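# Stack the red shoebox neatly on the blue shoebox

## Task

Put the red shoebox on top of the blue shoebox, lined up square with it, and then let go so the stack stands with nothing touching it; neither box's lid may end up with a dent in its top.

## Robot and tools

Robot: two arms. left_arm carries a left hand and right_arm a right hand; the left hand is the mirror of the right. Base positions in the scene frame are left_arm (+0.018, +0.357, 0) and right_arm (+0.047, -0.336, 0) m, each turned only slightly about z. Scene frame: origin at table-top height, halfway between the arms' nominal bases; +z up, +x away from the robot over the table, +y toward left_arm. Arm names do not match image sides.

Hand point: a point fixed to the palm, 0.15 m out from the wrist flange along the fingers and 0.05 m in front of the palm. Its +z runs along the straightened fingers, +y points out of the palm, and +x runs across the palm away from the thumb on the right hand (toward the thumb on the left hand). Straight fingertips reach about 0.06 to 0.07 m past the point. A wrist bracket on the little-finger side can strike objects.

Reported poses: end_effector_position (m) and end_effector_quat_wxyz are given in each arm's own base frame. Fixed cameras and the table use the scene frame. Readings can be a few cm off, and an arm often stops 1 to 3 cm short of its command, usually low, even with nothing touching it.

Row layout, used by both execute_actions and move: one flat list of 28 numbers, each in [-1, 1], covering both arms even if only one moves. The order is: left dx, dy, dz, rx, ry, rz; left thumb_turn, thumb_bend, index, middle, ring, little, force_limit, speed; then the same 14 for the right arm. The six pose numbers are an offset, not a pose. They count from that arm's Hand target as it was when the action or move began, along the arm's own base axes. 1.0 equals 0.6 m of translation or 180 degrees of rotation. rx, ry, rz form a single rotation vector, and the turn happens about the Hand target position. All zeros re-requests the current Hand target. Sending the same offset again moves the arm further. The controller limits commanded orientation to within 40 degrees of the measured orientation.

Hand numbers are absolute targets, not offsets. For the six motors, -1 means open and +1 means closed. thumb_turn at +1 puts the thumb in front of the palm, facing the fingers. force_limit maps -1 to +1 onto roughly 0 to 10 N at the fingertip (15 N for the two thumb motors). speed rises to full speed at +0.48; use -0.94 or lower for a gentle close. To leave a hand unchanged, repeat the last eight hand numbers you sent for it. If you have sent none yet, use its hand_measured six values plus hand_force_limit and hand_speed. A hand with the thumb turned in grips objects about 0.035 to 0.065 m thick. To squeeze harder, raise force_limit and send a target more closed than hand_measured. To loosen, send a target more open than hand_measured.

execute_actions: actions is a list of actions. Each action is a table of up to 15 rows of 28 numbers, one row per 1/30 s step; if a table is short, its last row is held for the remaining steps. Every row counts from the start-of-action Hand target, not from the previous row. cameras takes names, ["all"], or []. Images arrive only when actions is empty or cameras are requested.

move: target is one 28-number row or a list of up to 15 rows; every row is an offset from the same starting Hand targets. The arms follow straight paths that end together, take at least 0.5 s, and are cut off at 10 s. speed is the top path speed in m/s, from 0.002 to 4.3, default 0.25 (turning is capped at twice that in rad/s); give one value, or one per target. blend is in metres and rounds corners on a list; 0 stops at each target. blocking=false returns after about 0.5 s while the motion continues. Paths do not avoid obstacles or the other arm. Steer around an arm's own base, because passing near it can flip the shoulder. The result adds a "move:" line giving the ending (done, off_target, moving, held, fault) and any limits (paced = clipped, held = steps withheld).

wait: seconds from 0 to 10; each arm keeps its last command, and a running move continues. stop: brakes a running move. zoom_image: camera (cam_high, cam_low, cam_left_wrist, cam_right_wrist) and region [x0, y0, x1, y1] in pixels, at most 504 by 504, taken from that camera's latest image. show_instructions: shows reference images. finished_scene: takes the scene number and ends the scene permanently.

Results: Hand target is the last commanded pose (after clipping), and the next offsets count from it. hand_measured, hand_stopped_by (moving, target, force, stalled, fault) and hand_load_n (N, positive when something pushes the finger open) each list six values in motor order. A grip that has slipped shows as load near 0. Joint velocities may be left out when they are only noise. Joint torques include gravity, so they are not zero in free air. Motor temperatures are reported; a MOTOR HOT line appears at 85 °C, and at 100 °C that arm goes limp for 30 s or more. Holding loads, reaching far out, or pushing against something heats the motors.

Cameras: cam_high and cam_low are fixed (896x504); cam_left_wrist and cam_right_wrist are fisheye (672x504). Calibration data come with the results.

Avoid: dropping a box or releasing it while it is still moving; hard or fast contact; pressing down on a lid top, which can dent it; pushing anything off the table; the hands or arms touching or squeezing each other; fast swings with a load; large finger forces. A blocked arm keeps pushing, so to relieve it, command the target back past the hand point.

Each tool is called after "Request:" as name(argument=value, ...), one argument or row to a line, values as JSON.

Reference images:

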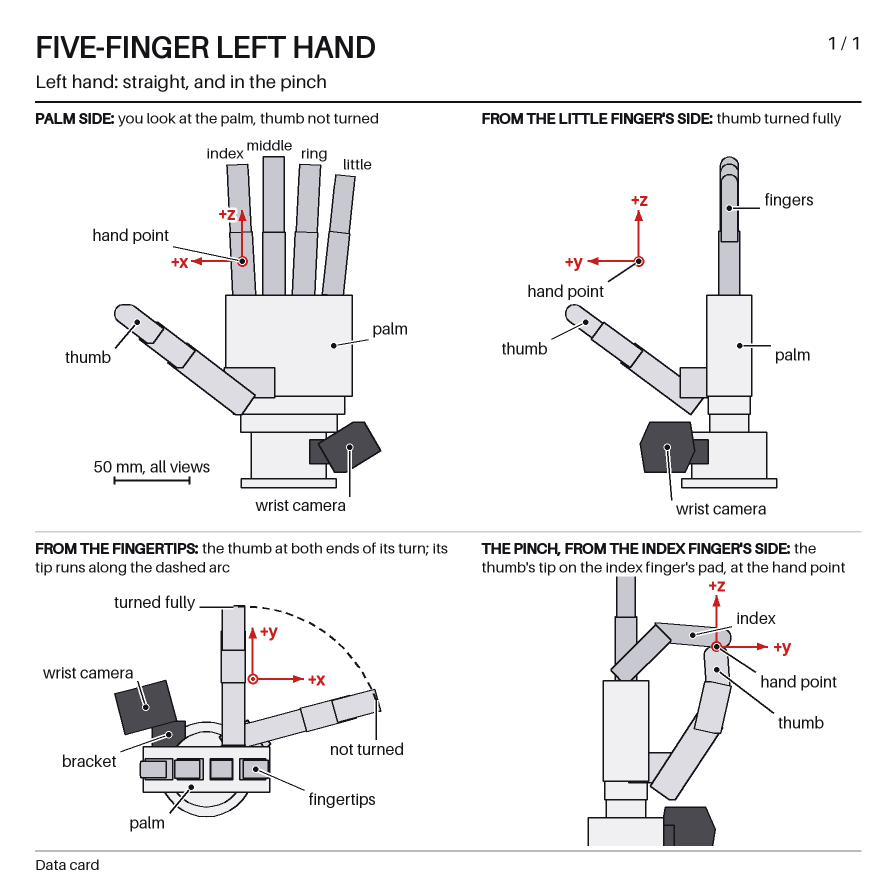

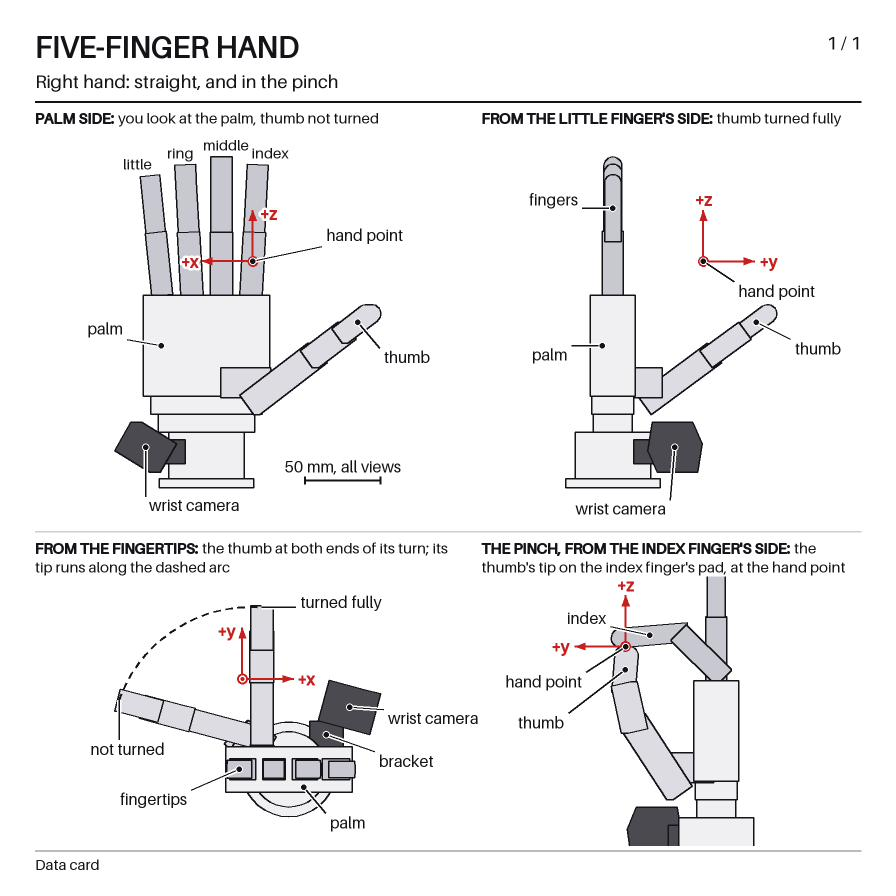

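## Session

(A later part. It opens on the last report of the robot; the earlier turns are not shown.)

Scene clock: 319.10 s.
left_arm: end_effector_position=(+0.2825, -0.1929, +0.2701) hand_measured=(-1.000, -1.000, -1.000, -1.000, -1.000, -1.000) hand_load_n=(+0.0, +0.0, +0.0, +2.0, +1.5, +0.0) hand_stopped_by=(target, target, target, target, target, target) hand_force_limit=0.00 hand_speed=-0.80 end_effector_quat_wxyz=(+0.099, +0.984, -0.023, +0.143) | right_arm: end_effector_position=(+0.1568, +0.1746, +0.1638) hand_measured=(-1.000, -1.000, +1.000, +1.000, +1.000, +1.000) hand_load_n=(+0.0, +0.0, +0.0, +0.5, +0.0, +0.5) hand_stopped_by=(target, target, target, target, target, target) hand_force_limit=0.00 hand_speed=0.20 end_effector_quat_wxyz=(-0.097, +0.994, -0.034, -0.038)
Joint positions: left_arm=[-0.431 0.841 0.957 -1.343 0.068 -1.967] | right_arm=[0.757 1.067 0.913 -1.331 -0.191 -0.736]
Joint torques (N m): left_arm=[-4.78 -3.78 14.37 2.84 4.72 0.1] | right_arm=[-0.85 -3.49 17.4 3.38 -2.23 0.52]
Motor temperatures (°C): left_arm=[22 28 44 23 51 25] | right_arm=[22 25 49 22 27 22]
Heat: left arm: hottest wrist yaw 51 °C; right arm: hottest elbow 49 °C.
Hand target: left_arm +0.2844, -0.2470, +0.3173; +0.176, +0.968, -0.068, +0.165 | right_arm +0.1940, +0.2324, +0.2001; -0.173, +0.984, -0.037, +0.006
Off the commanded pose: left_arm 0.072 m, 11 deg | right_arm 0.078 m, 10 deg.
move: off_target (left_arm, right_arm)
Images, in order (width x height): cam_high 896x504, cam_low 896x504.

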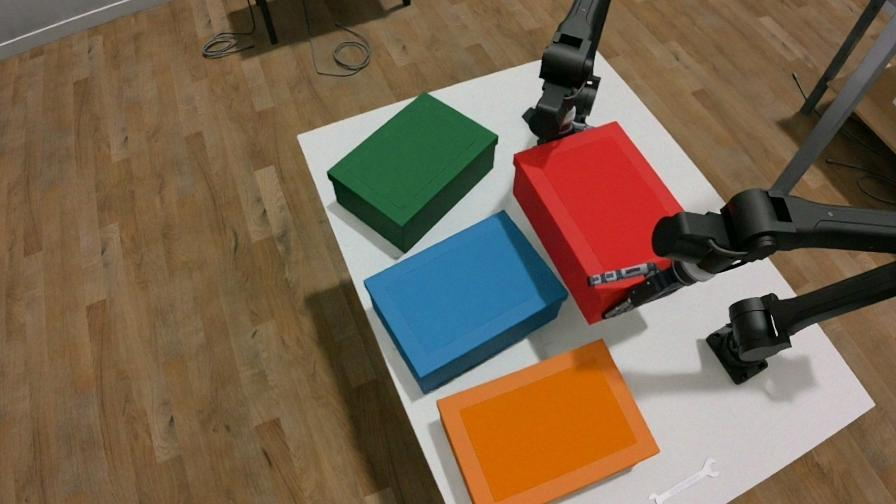

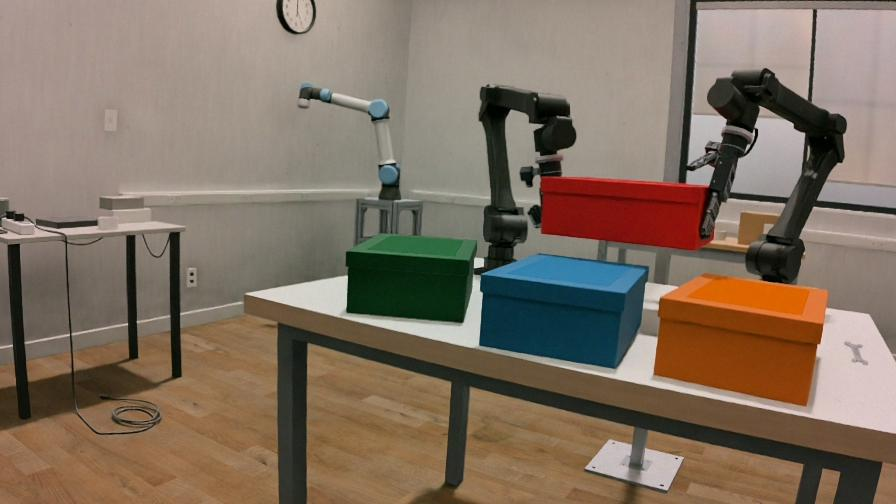

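Request:
move(
  target=[
    [0.0738,-0.0207,0,0,0,-0.0556,-1,-1,-1,-1,-1,-1,0,-0.8,0.0130,0.0062,0,0,0,-0.0556,-1,-1,1,1,1,1,0,0.2],
    [0.1438,-0.0443,0,0,0,-0.1111,-1,-1,-1,-1,-1,-1,0,-0.8,0.0280,0.0193,0,0,0,-0.1111,-1,-1,1,1,1,1,0,0.2],
    [0.2102,-0.0707,0,0,0,-0.1667,-1,-1,-1,-1,-1,-1,0,-0.8,0.0465,0.0390,0,0,0,-0.1667,-1,-1,1,1,1,1,0,0.2],
    [0.2718,-0.0988,0,0,0,-0.2222,-1,-1,-1,-1,-1,-1,0,-0.8,0.0688,0.0645,0,0,0,-0.2222,-1,-1,1,1,1,1,0,0.2],
  ],
  speed=0.09,
  blend=[0.02,0.02,0.02,0],
  cameras=["cam_high","cam_low"],
)

Scene clock: 373.00 s.
left_arm: end_effector_position=(+0.4842, -0.2686, +0.3126) hand_measured=(-1.000, -1.000, -1.000, -1.000, -1.000, -1.000) hand_load_n=(+0.0, -0.5, +0.0, +2.0, +0.5, +0.0) hand_stopped_by=(target, target, target, target, target, target) hand_force_limit=0.00 hand_speed=-0.80 end_effector_quat_wxyz=(+0.186, +0.903, -0.362, +0.137) | right_arm: end_effector_position=(+0.1858, +0.2205, +0.1640) hand_measured=(-1.000, -1.000, +1.000, +1.000, +1.000, +1.000) hand_load_n=(+0.0, +0.0, +0.0, +0.5, +0.0, +0.0) hand_stopped_by=(target, target, target, target, target, target) hand_force_limit=0.00 hand_speed=0.20 end_effector_quat_wxyz=(-0.080, +0.934, -0.349, +0.021)
Joint positions: left_arm=[-0.253 1.6 1.665 -1.398 0.404 -1.109] | right_arm=[0.764 1.15 0.976 -1.235 -0.031 -0.089]
Joint torques (N m): left_arm=[-5.25 -15.33 9.65 -2.28 2.65 0.18] | right_arm=[-1.49 -5.07 16.76 4.25 0.32 0.77]
Motor temperatures (°C): left_arm=[22 27 45 24 66 25] | right_arm=[22 25 49 22 29 23]
Heat: left arm: hottest wrist yaw 66 °C; right arm: hottest elbow 49 °C.
Hand target: left_arm +0.4474, -0.3065, +0.3173; +0.222, +0.886, -0.395, +0.095 | right_arm +0.2353, +0.2711, +0.2002; -0.161, +0.912, -0.371, +0.065
Off the commanded pose: left_arm 0.053 m, 8 deg | right_arm 0.079 m, 11 deg.
move: off_target (left_arm, right_arm)
Images, in order (width x height): cam_high 896x504, cam_low 896x504.

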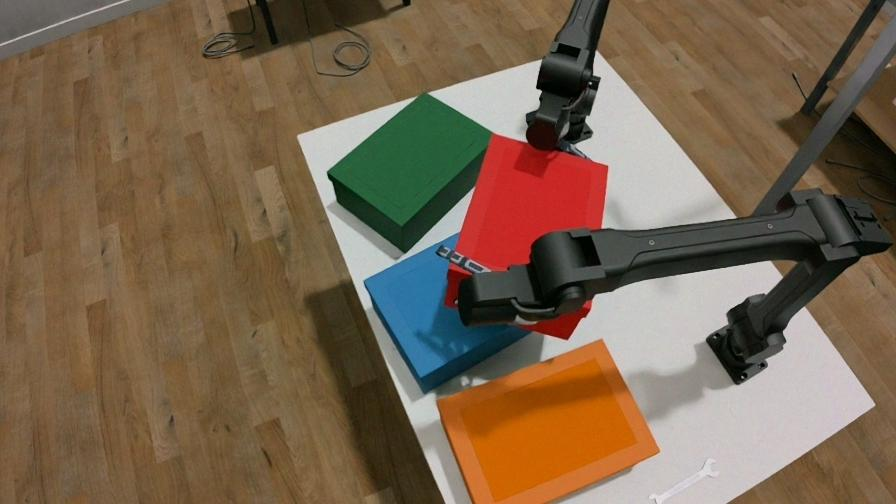

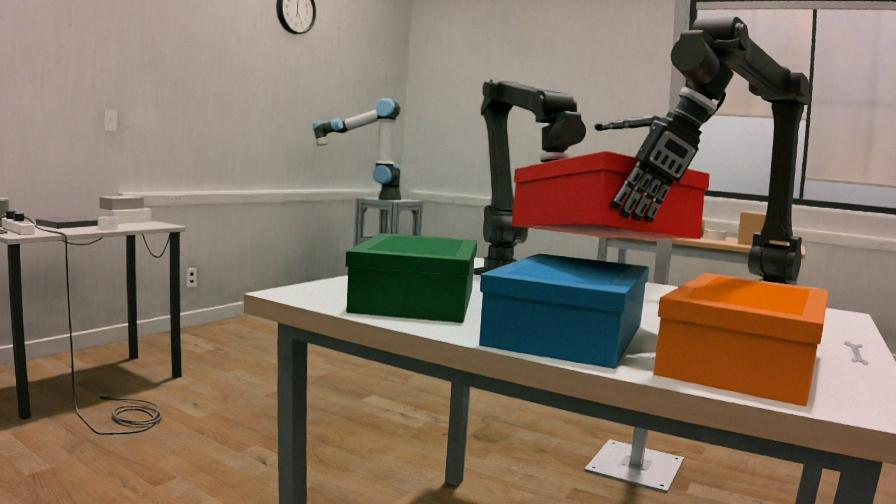

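Request:
move(
  target=[
    [0.0568,-0.0290,-0.0333,0.0216,-0.0228,-0.0442,-1,-1,-1,-1,-1,-1,0,-0.8,0.0273,0.0305,0,0,0,-0.0556,-1,-1,1,1,1,1,0,0.2],
    [0.1090,-0.0582,-0.0583,0.0391,-0.0492,-0.0879,-1,-1,-1,-1,-1,-1,0,-0.8,0.0607,0.0652,0,0,0,-0.1111,-1,-1,1,1,1,1,0,0.2],
  ],
  speed=0.08,
  blend=[0.02,0],
  cameras=["cam_high","cam_low"],
)

Scene clock: 405.27 s.
left_arm: end_effector_position=(+0.5556, -0.3020, +0.2845) hand_measured=(-1.000, -1.000, -1.000, -1.000, -1.000, -1.000) hand_load_n=(+0.0, +0.0, +1.5, +0.5, +0.0, +0.0) hand_stopped_by=(target, target, target, target, target, target) hand_force_limit=0.00 hand_speed=-0.80 end_effector_quat_wxyz=(+0.121, +0.852, -0.488, +0.148) | right_arm: end_effector_position=(+0.2218, +0.2693, +0.1643) hand_measured=(-1.000, -1.000, +1.000, +1.000, +1.000, +1.000) hand_load_n=(+0.0, +0.0, +0.0, +0.0, +0.0, +0.0) hand_stopped_by=(target, target, target, target, target, target) hand_force_limit=0.00 hand_speed=0.20 end_effector_quat_wxyz=(-0.070, +0.864, -0.495, +0.060)
Joint positions: left_arm=[-0.306 1.869 1.996 -1.452 0.298 -0.875] | right_arm=[0.799 1.277 1.086 -1.213 0.082 0.262]
Joint torques (N m): left_arm=[-5.71 -19.37 9.68 -2.41 1.6 0.48] | right_arm=[-3.25 -6.71 16.32 3.48 0.98 0.77]
Motor temperatures (°C): left_arm=[22 27 40 24 54 25] | right_arm=[22 25 48 22 27 23]
Heat: left arm: hottest wrist yaw 54 °C; right arm: hottest elbow 48 °C.
Hand target: left_arm +0.5129, -0.3413, +0.2825; +0.147, +0.825, -0.534, +0.107 | right_arm +0.2719, +0.3102, +0.2001; -0.147, +0.834, -0.524, +0.091
Off the commanded pose: left_arm 0.058 m, 8 deg | right_arm 0.074 m, 11 deg.
move: off_target (left_arm, right_arm)
Images, in order (width x height): cam_high 896x504, cam_low 896x504.

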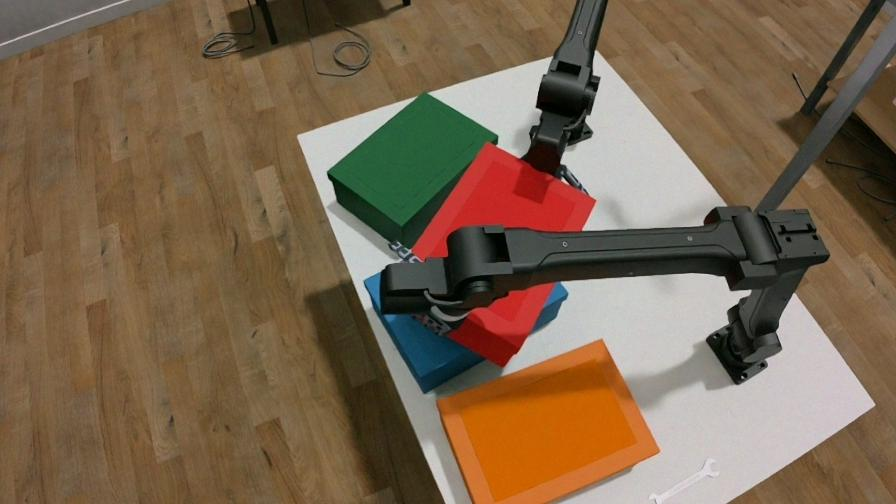

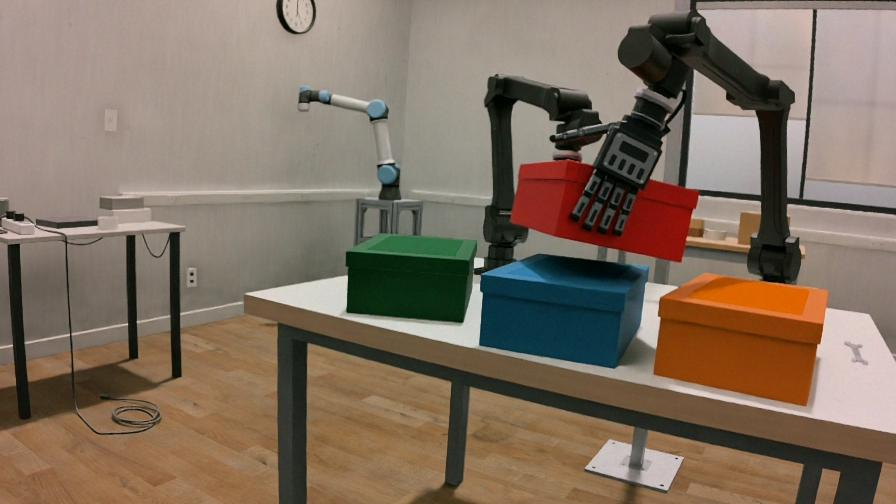

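Request:
zoom_image(
  camera="cam_low",
  region=[470, 120, 720, 300],
)

Request:
zoom_image(
  camera="cam_high",
  region=[350, 120, 620, 400],
)

Scaled by 2.016 from the camera's 896x504 image, which has a finer 1280x720 frame.

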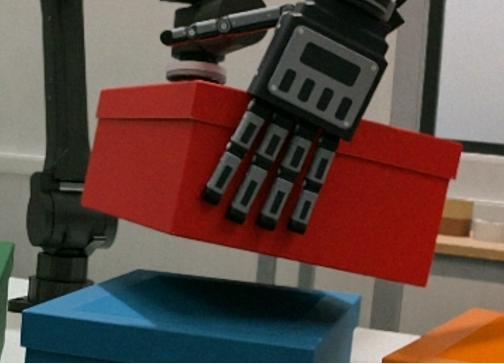

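Scaled by 1.800 from the camera's 896x504 image, which has a finer 1280x720 frame.

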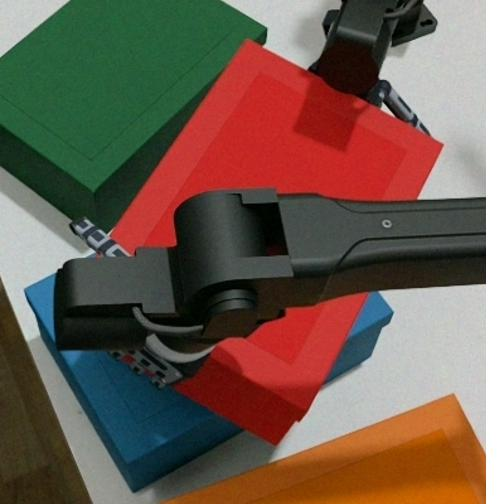

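Request:
move(
  target=[
    [0.0317,-0.0332,-0.0115,0.0186,0.0122,-0.0556,-1,-1,-1,-1,-1,-1,0,-0.8,0.0198,0.0408,0.0044,0.0186,0.0122,-0.0556,-1,-1,1,1,1,1,0,0.2],
    [0.0557,-0.0665,-0.023,0.0392,0.0212,-0.1108,-1,-1,-1,-1,-1,-1,0,-0.8,0.0470,0.0835,0.0088,0.0392,0.0212,-0.1108,-1,-1,1,1,1,1,0,0.2],
  ],
  speed=0.08,
  blend=[0.02,0],
  cameras=["cam_high","cam_low"],
)

Request:
zoom_image(
  camera="cam_low",
  region=[470, 120, 720, 300],
)

Scene clock: 527.67 s.
left_arm: end_effector_position=(+0.5898, -0.3413, +0.2778) hand_measured=(-1.000, -1.000, -1.000, -1.000, -1.000, -1.000) hand_load_n=(+0.0, +0.0, +0.5, +0.0, +0.0, +0.0) hand_stopped_by=(target, target, target, target, target, target) hand_force_limit=0.00 hand_speed=-0.80 end_effector_quat_wxyz=(+0.090, +0.771, -0.612, +0.154) | right_arm: end_effector_position=(+0.2385, +0.3187, +0.1603) hand_measured=(-1.000, -1.000, +1.000, +1.000, +1.000, +1.000) hand_load_n=(-0.5, +0.0, +0.0, +0.0, +0.5, +0.0) hand_stopped_by=(target, target, target, target, target, target) hand_force_limit=0.00 hand_speed=0.20 end_effector_quat_wxyz=(-0.071, +0.764, -0.640, +0.036)
Joint positions: left_arm=[-0.364 2.112 2.386 -1.6 0.263 -0.625] | right_arm=[0.808 1.37 1.154 -1.209 0.062 0.627]
Joint torques (N m): left_arm=[-5.77 -21.42 9.31 -2.22 1.16 0.33] | right_arm=[-4.48 -8.64 16.99 3.55 1.18 0.8]
Motor temperatures (°C): left_arm=[22 33 37 24 43 25] | right_arm=[22 26 54 22 27 23]
Heat: left arm: hottest wrist yaw 43 °C; right arm: hottest elbow 54 °C.
Hand target: left_arm +0.5464, -0.3812, +0.2686; +0.130, +0.731, -0.669, +0.020 | right_arm +0.3001, +0.3604, +0.2054; -0.163, +0.723, -0.669, +0.056
Off the commanded pose: left_arm 0.060 m, 18 deg | right_arm 0.087 m, 12 deg.
joint sent to its limit (left arm) — joint 4 (wrist pitch), lower limit. The joint targets are off in orientation, not in position.
move: off_target (left_arm, right_arm)
Images, in order (width x height): cam_high 896x504, cam_low 896x504.

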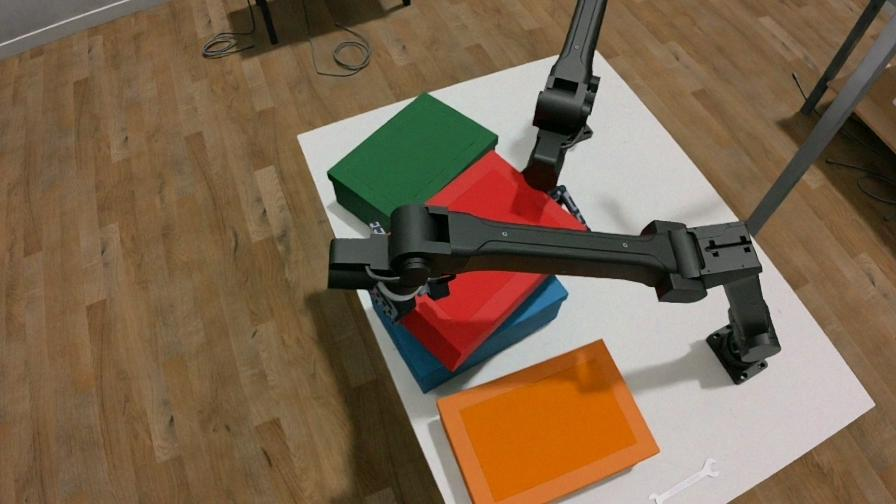

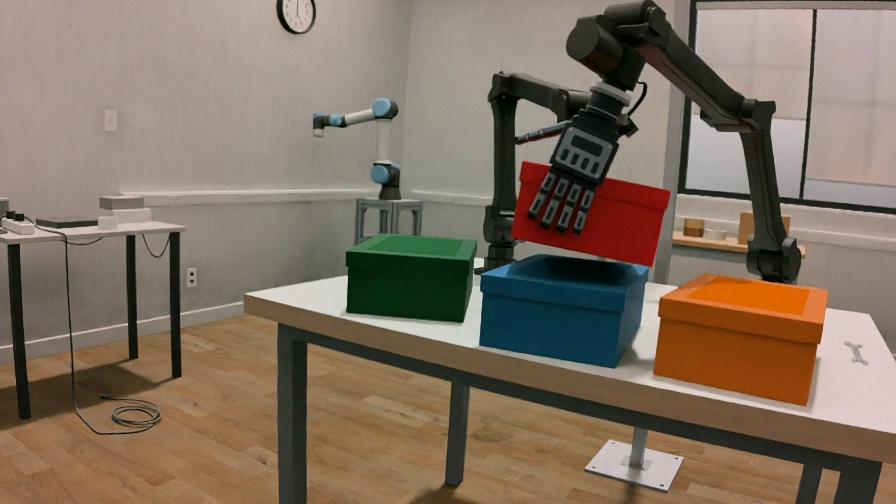

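Scaled by 2.016 from the camera's 896x504 image, which has a finer 1280x720 frame.

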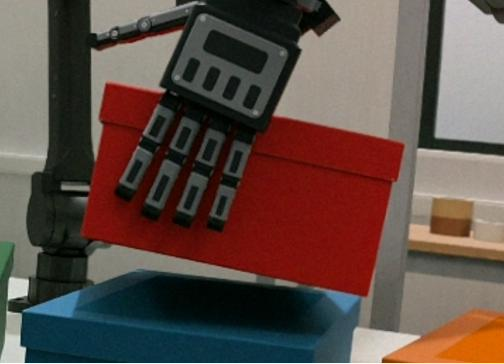

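Request:
zoom_image(
  camera="cam_high",
  region=[340, 130, 620, 400],
)

Scaled by 1.800 from the camera's 896x504 image, which has a finer 1280x720 frame.

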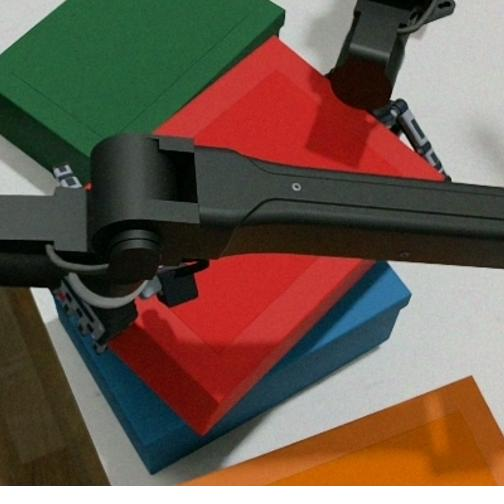

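Request:
move(
  target=[
    [0.007,0.0018,0,0,0,-0.0222,-1,-1,-1,-1,-1,-1,0,-0.8,0.0332,0.0858,0,0,0,-0.0444,-1,-1,1,1,1,1,0,0.2],
    [0.007,0.0018,-0.04,0,0,-0.0222,-1,-1,-1,-1,-1,-1,0,-0.8,0.0332,0.0858,-0.04,0,0,-0.0444,-1,-1,1,1,1,1,0,0.2],
  ],
  speed=[0.06,0.04],
  blend=[0,0],
  cameras=["cam_high","cam_low"],
)

Request:
zoom_image(
  camera="cam_low",
  region=[470, 140, 700, 310],
)

Request:
zoom_image(
  camera="cam_high",
  region=[340, 130, 620, 400],
)

Scene clock: 605.40 s.
left_arm: end_effector_position=(+0.5972, -0.3365, +0.2678) hand_measured=(-1.000, -1.000, -1.000, -1.000, -1.000, -1.000) hand_load_n=(+0.0, +0.0, +0.0, +0.0, +0.0, +0.0) hand_stopped_by=(target, target, target, target, target, target) hand_force_limit=0.00 hand_speed=-0.80 end_effector_quat_wxyz=(+0.071, +0.733, -0.658, +0.160) | right_arm: end_effector_position=(+0.2471, +0.3805, +0.1433) hand_measured=(-1.000, -1.000, +1.000, +1.000, +1.000, +1.000) hand_load_n=(+0.0, -0.5, +0.0, +0.0, +0.0, +0.0) hand_stopped_by=(target, target, target, target, target, target) hand_force_limit=0.00 hand_speed=0.20 end_effector_quat_wxyz=(-0.066, +0.735, -0.673, +0.050)
Joint positions: left_arm=[-0.364 2.147 2.431 -1.6 0.246 -0.503] | right_arm=[0.901 1.511 1.26 -1.195 0.11 0.805]
Joint torques (N m): left_arm=[-6.07 -21.83 6.99 -2.18 1.28 -0.15] | right_arm=[-7.06 -11.05 14.6 4.42 2.01 1.01]
Motor temperatures (°C): left_arm=[22 35 38 24 38 25] | right_arm=[22 26 54 23 29 23]
Heat: left arm: hottest elbow 38 °C; right arm: hottest elbow 54 °C.
Hand target: left_arm +0.5505, -0.3802, +0.2446; +0.131, +0.707, -0.695, +0.015 | right_arm +0.3200, +0.4118, +0.1815; -0.158, +0.674, -0.718, +0.067
Off the commanded pose: left_arm 0.068 m, 19 deg | right_arm 0.088 m, 14 deg.
joint sent to its limit (left arm) — joint 4 (wrist pitch), lower limit. The joint targets are off in position and orientation.
move: off_target (left_arm, right_arm)
Images, in order (width x height): cam_high 896x504, cam_low 896x504.

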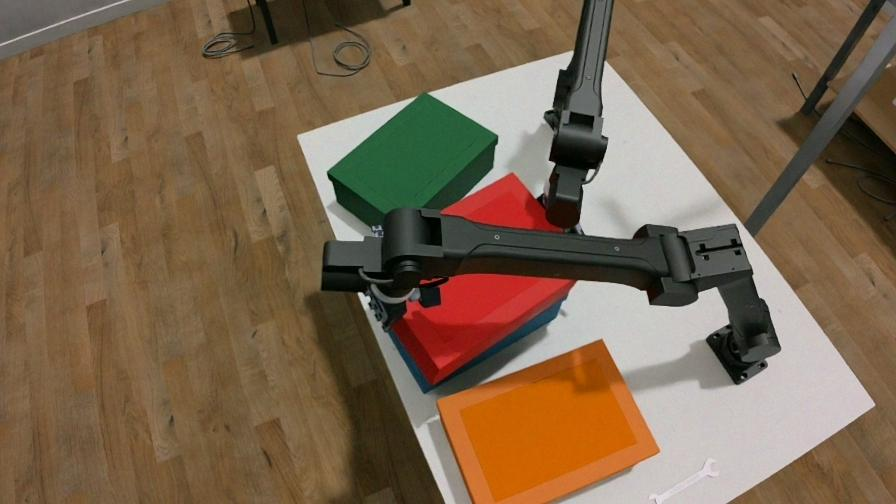

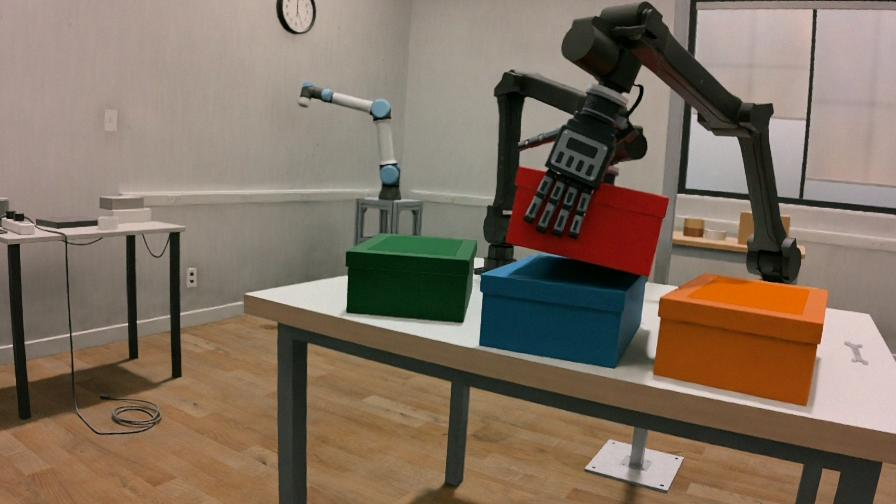

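Scaled by 2.191 from the camera's 896x504 image, which has a finer 1280x720 frame.

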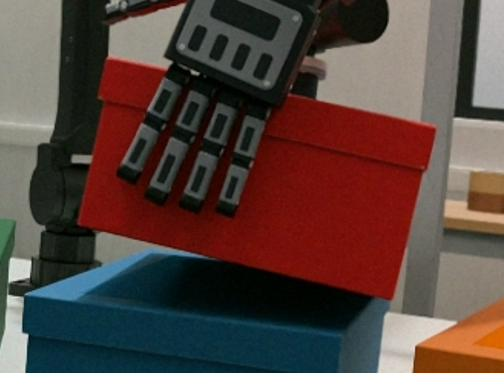

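Scaled by 1.800 from the camera's 896x504 image, which has a finer 1280x720 frame.

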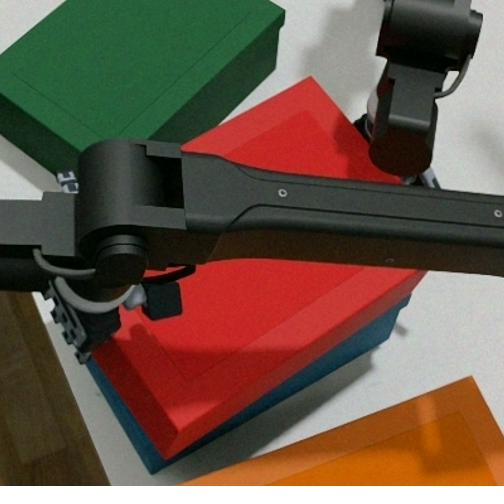

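Request:
move(
  target=[
    [0.0083,-0.0167,-0.05,0.03,0.006,0,-1,-1,-1,-1,-1,-1,0,-0.8,-0.02,-0.02,-0.05,0.044,0.0085,0,-1,-1,1,1,1,1,0,0.2],
  ],
  speed=0.04,
  cameras=["cam_high","cam_low"],
)

Request:
zoom_image(
  camera="cam_low",
  region=[470, 140, 700, 310],
)

Request:
zoom_image(
  camera="cam_high",
  region=[340, 130, 620, 400],
)

Scene clock: 649.73 s.
left_arm: end_effector_position=(+0.5979, -0.3487, +0.2359) hand_measured=(-1.000, -1.000, -1.000, -1.000, -1.000, -1.000) hand_load_n=(+0.0, +0.0, +0.0, +0.0, +0.0, +0.0) hand_stopped_by=(target, target, target, target, target, target) hand_force_limit=0.00 hand_speed=-0.80 end_effector_quat_wxyz=(+0.046, +0.733, -0.666, +0.131) | right_arm: end_effector_position=(+0.2421, +0.3974, +0.1271) hand_measured=(-1.000, -1.000, +1.000, +1.000, +1.000, +1.000) hand_load_n=(+0.0, +0.0, +0.0, +0.0, +0.0, +0.0) hand_stopped_by=(target, target, target, target, target, target) hand_force_limit=0.00 hand_speed=0.20 end_effector_quat_wxyz=(-0.133, +0.724, -0.677, -0.010)
Joint positions: left_arm=[-0.398 2.19 2.439 -1.6 0.173 -0.513] | right_arm=[0.884 1.458 1.128 -0.974 -0.002 0.816]
Joint torques (N m): left_arm=[-5.48 -21.54 8.28 -2.29 1.09 -0.36] | right_arm=[-9.11 -10.81 9.85 3.84 1.61 0.81]
Heat: left arm: hottest wrist yaw 37 °C; right arm: hottest elbow 53 °C.
Hand target: left_arm +0.5554, -0.3903, +0.2145; +0.104, +0.713, -0.693, -0.024 | right_arm +0.3079, +0.3998, +0.1513; -0.195, +0.663, -0.723, +0.008
Off the commanded pose: left_arm 0.063 m, 19 deg | right_arm 0.070 m, 12 deg.
joint sent to its limit (left arm) — joint 4 (wrist pitch), lower limit. The joint targets are off in orientation, not in position.
move: off_target (left_arm, right_arm)
Images, in order (width x height): cam_high 896x504, cam_low 896x504.

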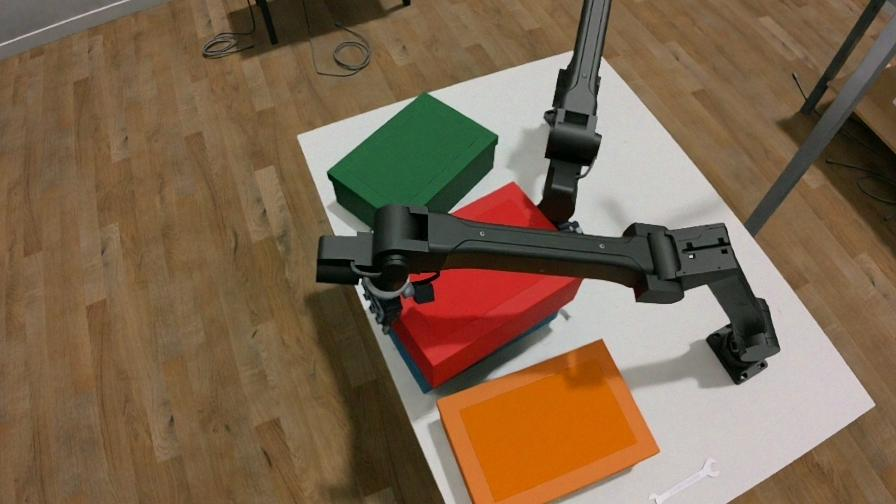

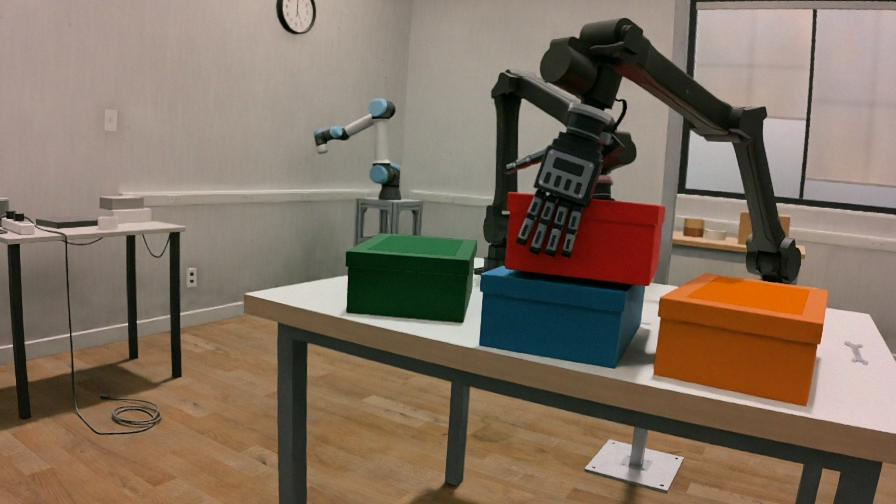

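Scaled by 2.191 from the camera's 896x504 image, which has a finer 1280x720 frame.

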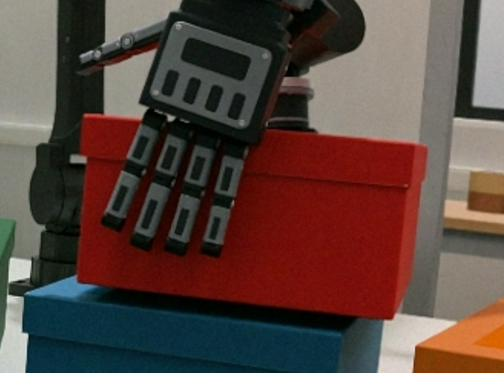

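Scaled by 1.800 from the camera's 896x504 image, which has a finer 1280x720 frame.

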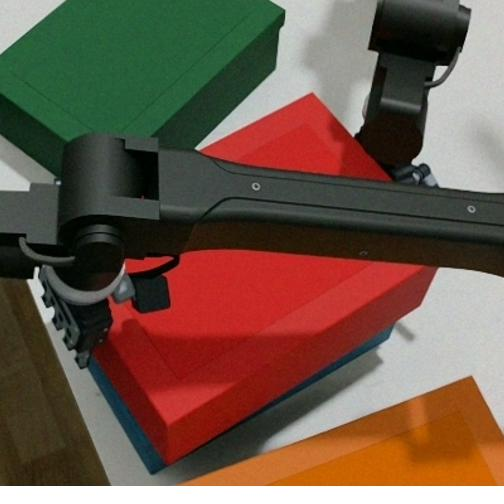

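Request:
move(
  target=[
    [0.008,-0.045,0.012,0,0,0,-1,-1,-1,-1,-1,-1,0,-0.8,0.008,-0.045,0.012,0,0,0,-1,-1,1,1,1,1,0,0.2],
  ],
  speed=0.04,
  cameras=["cam_high","cam_low"],
)

Request:
zoom_image(
  camera="cam_low",
  region=[470, 140, 700, 310],
)

Request:
zoom_image(
  camera="cam_high",
  region=[340, 130, 620, 400],
)

Scene clock: 686.57 s.
left_arm: end_effector_position=(+0.6041, -0.3741, +0.2423) hand_measured=(-1.000, -1.000, -1.000, -1.000, -1.000, -1.000) hand_load_n=(+0.0, +0.0, +0.0, +0.0, +0.0, +0.0) hand_stopped_by=(target, target, target, target, target, target) hand_force_limit=0.00 hand_speed=-0.80 end_effector_quat_wxyz=(+0.043, +0.733, -0.662, +0.149) | right_arm: end_effector_position=(+0.2490, +0.3757, +0.1286) hand_measured=(-1.000, -1.000, +1.000, +1.000, +1.000, +1.000) hand_load_n=(+0.0, +0.0, +0.0, +0.0, +0.0, +0.0) hand_stopped_by=(target, target, target, target, target, target) hand_force_limit=0.00 hand_speed=0.20 end_effector_quat_wxyz=(-0.133, +0.716, -0.685, -0.014)
Joint positions: left_arm=[-0.427 2.227 2.517 -1.6 0.172 -0.551] | right_arm=[0.834 1.423 1.093 -0.973 -0.02 0.792]
Joint torques (N m): left_arm=[-5.54 -21.77 8.64 -2.24 1.34 -0.43] | right_arm=[-9.58 -10.99 10.65 3.15 1.59 0.61]
Motor temperatures (°C): left_arm=[22 33 35 24 35 25] | right_arm=[23 27 46 23 32 23]
Heat: left arm: hottest elbow 35 °C; right arm: hottest elbow 46 °C.
Hand target: left_arm +0.5602, -0.4173, +0.2219; +0.104, +0.713, -0.693, -0.024 | right_arm +0.3127, +0.3728, +0.1586; -0.195, +0.663, -0.723, +0.008
Off the commanded pose: left_arm 0.065 m, 21 deg | right_arm 0.070 m, 11 deg.
joint sent to its limit (left arm) — joint 4 (wrist pitch), lower limit. The joint targets are off in orientation, not in position.
move: off_target (left_arm, right_arm)
Images, in order (width x height): cam_high 896x504, cam_low 896x504.

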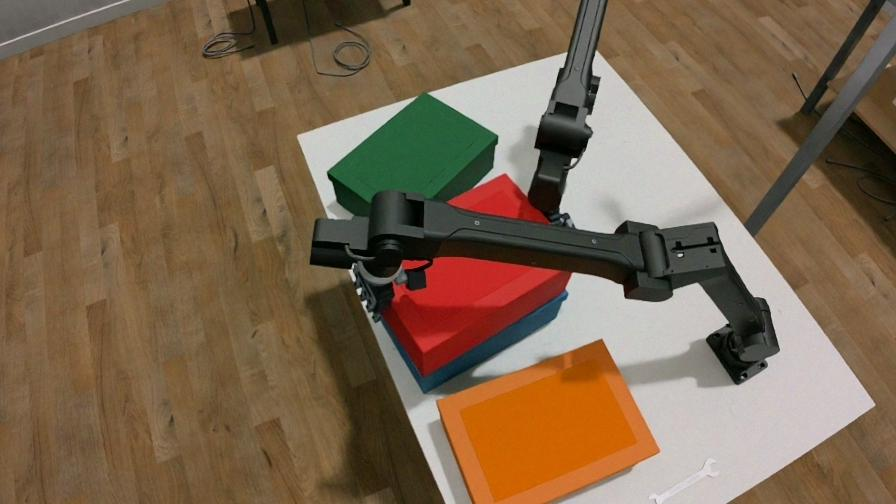

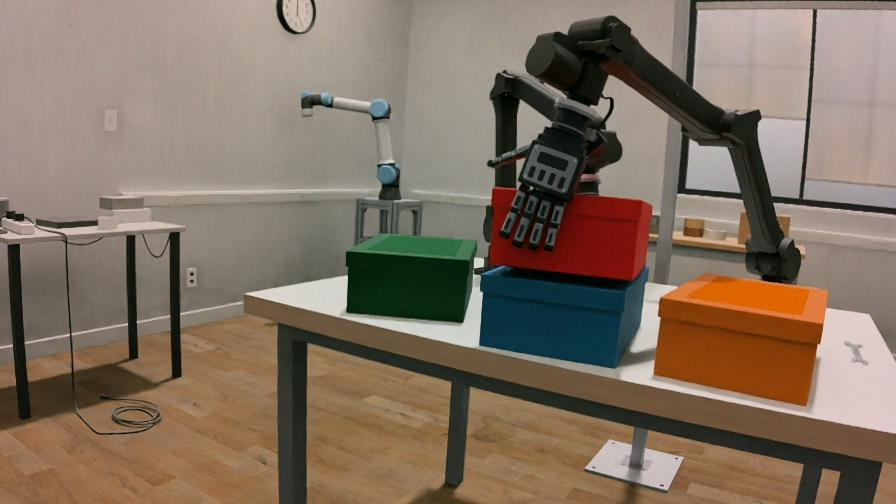

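Scaled by 2.191 from the camera's 896x504 image, which has a finer 1280x720 frame.

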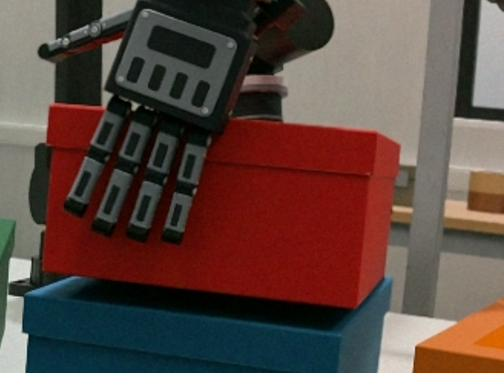

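Scaled by 1.800 from the camera's 896x504 image, which has a finer 1280x720 frame.

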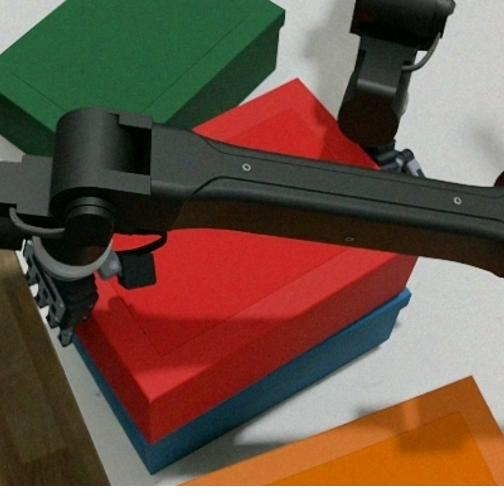

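Request:
move(
  target=[
    [-0.0128,-0.0165,0,0,0,0,-1,-1,-1,-1,-1,-1,0,-0.8,-0.005,0.0038,0,0,0,-0.0167,-1,-1,1,1,1,1,0,0.2],
    [-0.0128,-0.0165,-0.035,0,0,0,-1,-1,-1,-1,-1,-1,0,-0.8,-0.005,0.0038,-0.035,0,0,-0.0167,-1,-1,1,1,1,1,0,0.2],
  ],
  speed=0.04,
  cameras=["cam_high","cam_low"],
)

Request:
zoom_image(
  camera="cam_low",
  region=[470, 140, 700, 310],
)

Request:
zoom_image(
  camera="cam_high",
  region=[340, 130, 620, 400],
)

Scene clock: 738.77 s.
left_arm: end_effector_position=(+0.6044, -0.3788, +0.2328) hand_measured=(-1.000, -1.000, -1.000, -1.000, -1.000, -1.000) hand_load_n=(+0.0, +0.0, +0.0, +0.0, +0.0, +0.0) hand_stopped_by=(target, target, target, target, target, target) hand_force_limit=0.00 hand_speed=-0.80 end_effector_quat_wxyz=(+0.043, +0.737, -0.660, +0.142) | right_arm: end_effector_position=(+0.2490, +0.3695, +0.1254) hand_measured=(-1.000, -1.000, +1.000, +1.000, +1.000, +1.000) hand_load_n=(+0.0, +0.0, +0.0, +0.0, +0.0, +0.0) hand_stopped_by=(target, target, target, target, target, target) hand_force_limit=0.00 hand_speed=0.20 end_effector_quat_wxyz=(-0.141, +0.703, -0.697, -0.009)
Joint positions: left_arm=[-0.434 2.241 2.517 -1.597 0.164 -0.565] | right_arm=[0.829 1.398 1.057 -0.947 -0.007 0.822]
Joint torques (N m): left_arm=[-6.24 -21.6 7.36 -2.35 1.5 -0.34] | right_arm=[-7.06 -8.53 9.65 4.26 1.95 0.88]
Heat: left arm: hottest elbow 36 °C; right arm: hottest elbow 44 °C.
Hand target: left_arm +0.5525, -0.4271, +0.2008; +0.104, +0.713, -0.693, -0.024 | right_arm +0.3098, +0.3751, +0.1376; -0.195, +0.643, -0.740, +0.013
Off the commanded pose: left_arm 0.078 m, 21 deg | right_arm 0.062 m, 11 deg.
joint sent to its limit (left arm) — joint 4 (wrist pitch), lower limit. The joint targets are off in position and orientation.
move: off_target (left_arm, right_arm)
Images, in order (width x height): cam_high 896x504, cam_low 896x504.

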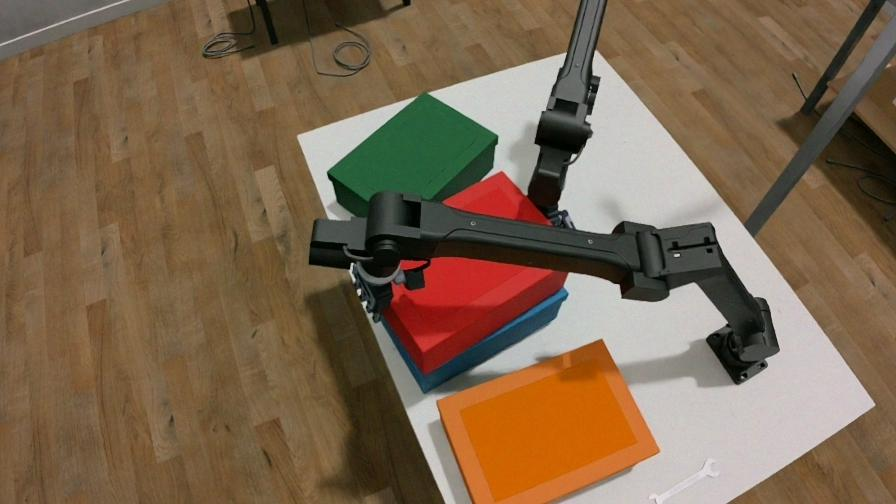

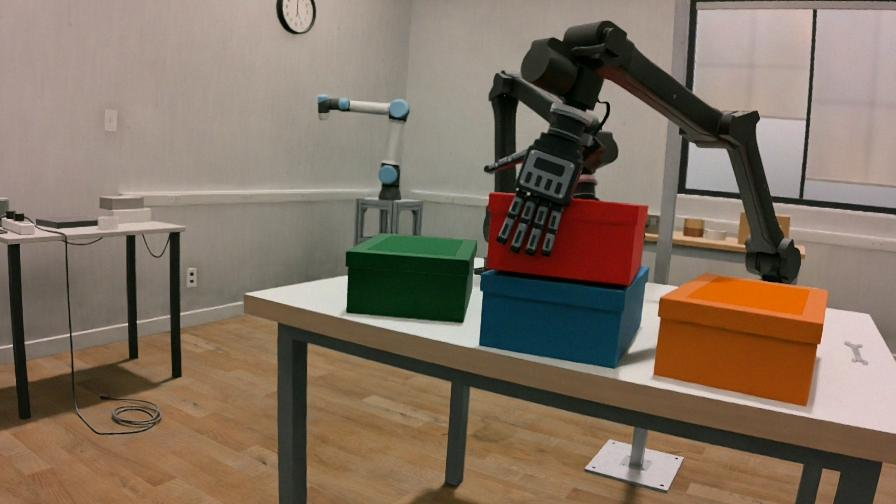

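Scaled by 2.191 from the camera's 896x504 image, which has a finer 1280x720 frame.

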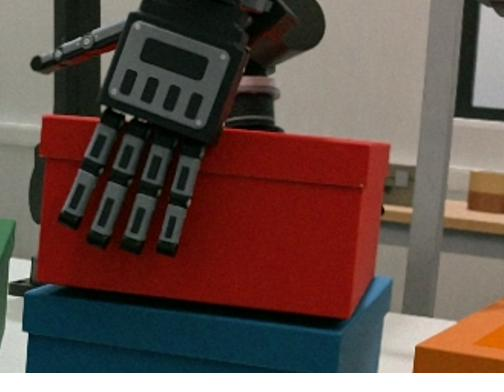

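Scaled by 1.800 from the camera's 896x504 image, which has a finer 1280x720 frame.

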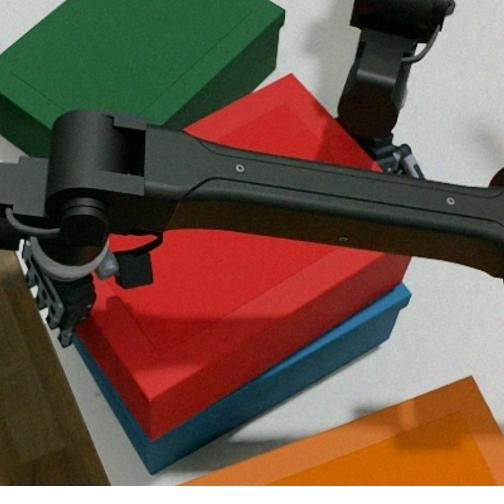

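Request:
zoom_image(
  camera="cam_low",
  region=[590, 250, 660, 310],
)

Request:
zoom_image(
  camera="cam_high",
  region=[400, 330, 460, 400],
)

Request:
zoom_image(
  camera="cam_low",
  region=[465, 240, 535, 300],
)

Request:
zoom_image(
  camera="cam_high",
  region=[530, 250, 590, 320],
)

Scaled by 7.200 from the camera's 896x504 image, which has a finer 1280x720 frame.

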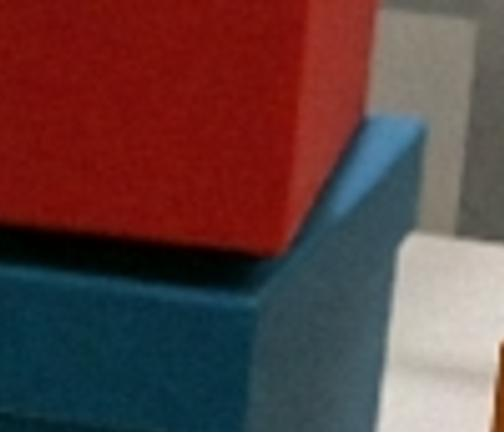

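Scaled by 7.200 from the camera's 896x504 image, which has a finer 1280x720 frame.

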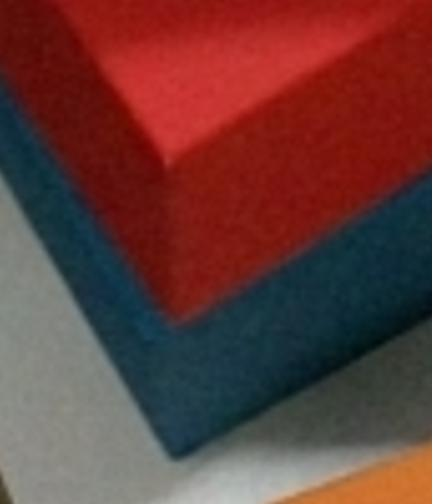

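Scaled by 7.200 from the camera's 896x504 image, which has a finer 1280x720 frame.

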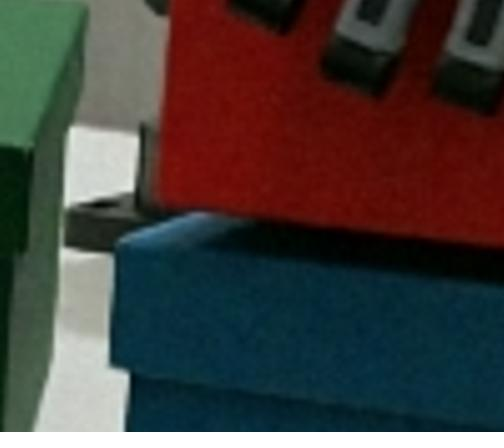

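Scaled by 7.200 from the camera's 896x504 image, which has a finer 1280x720 frame.

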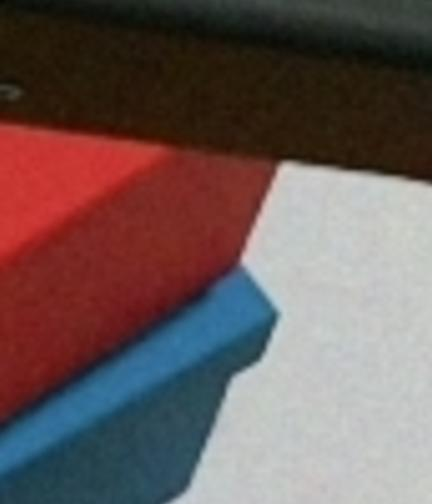

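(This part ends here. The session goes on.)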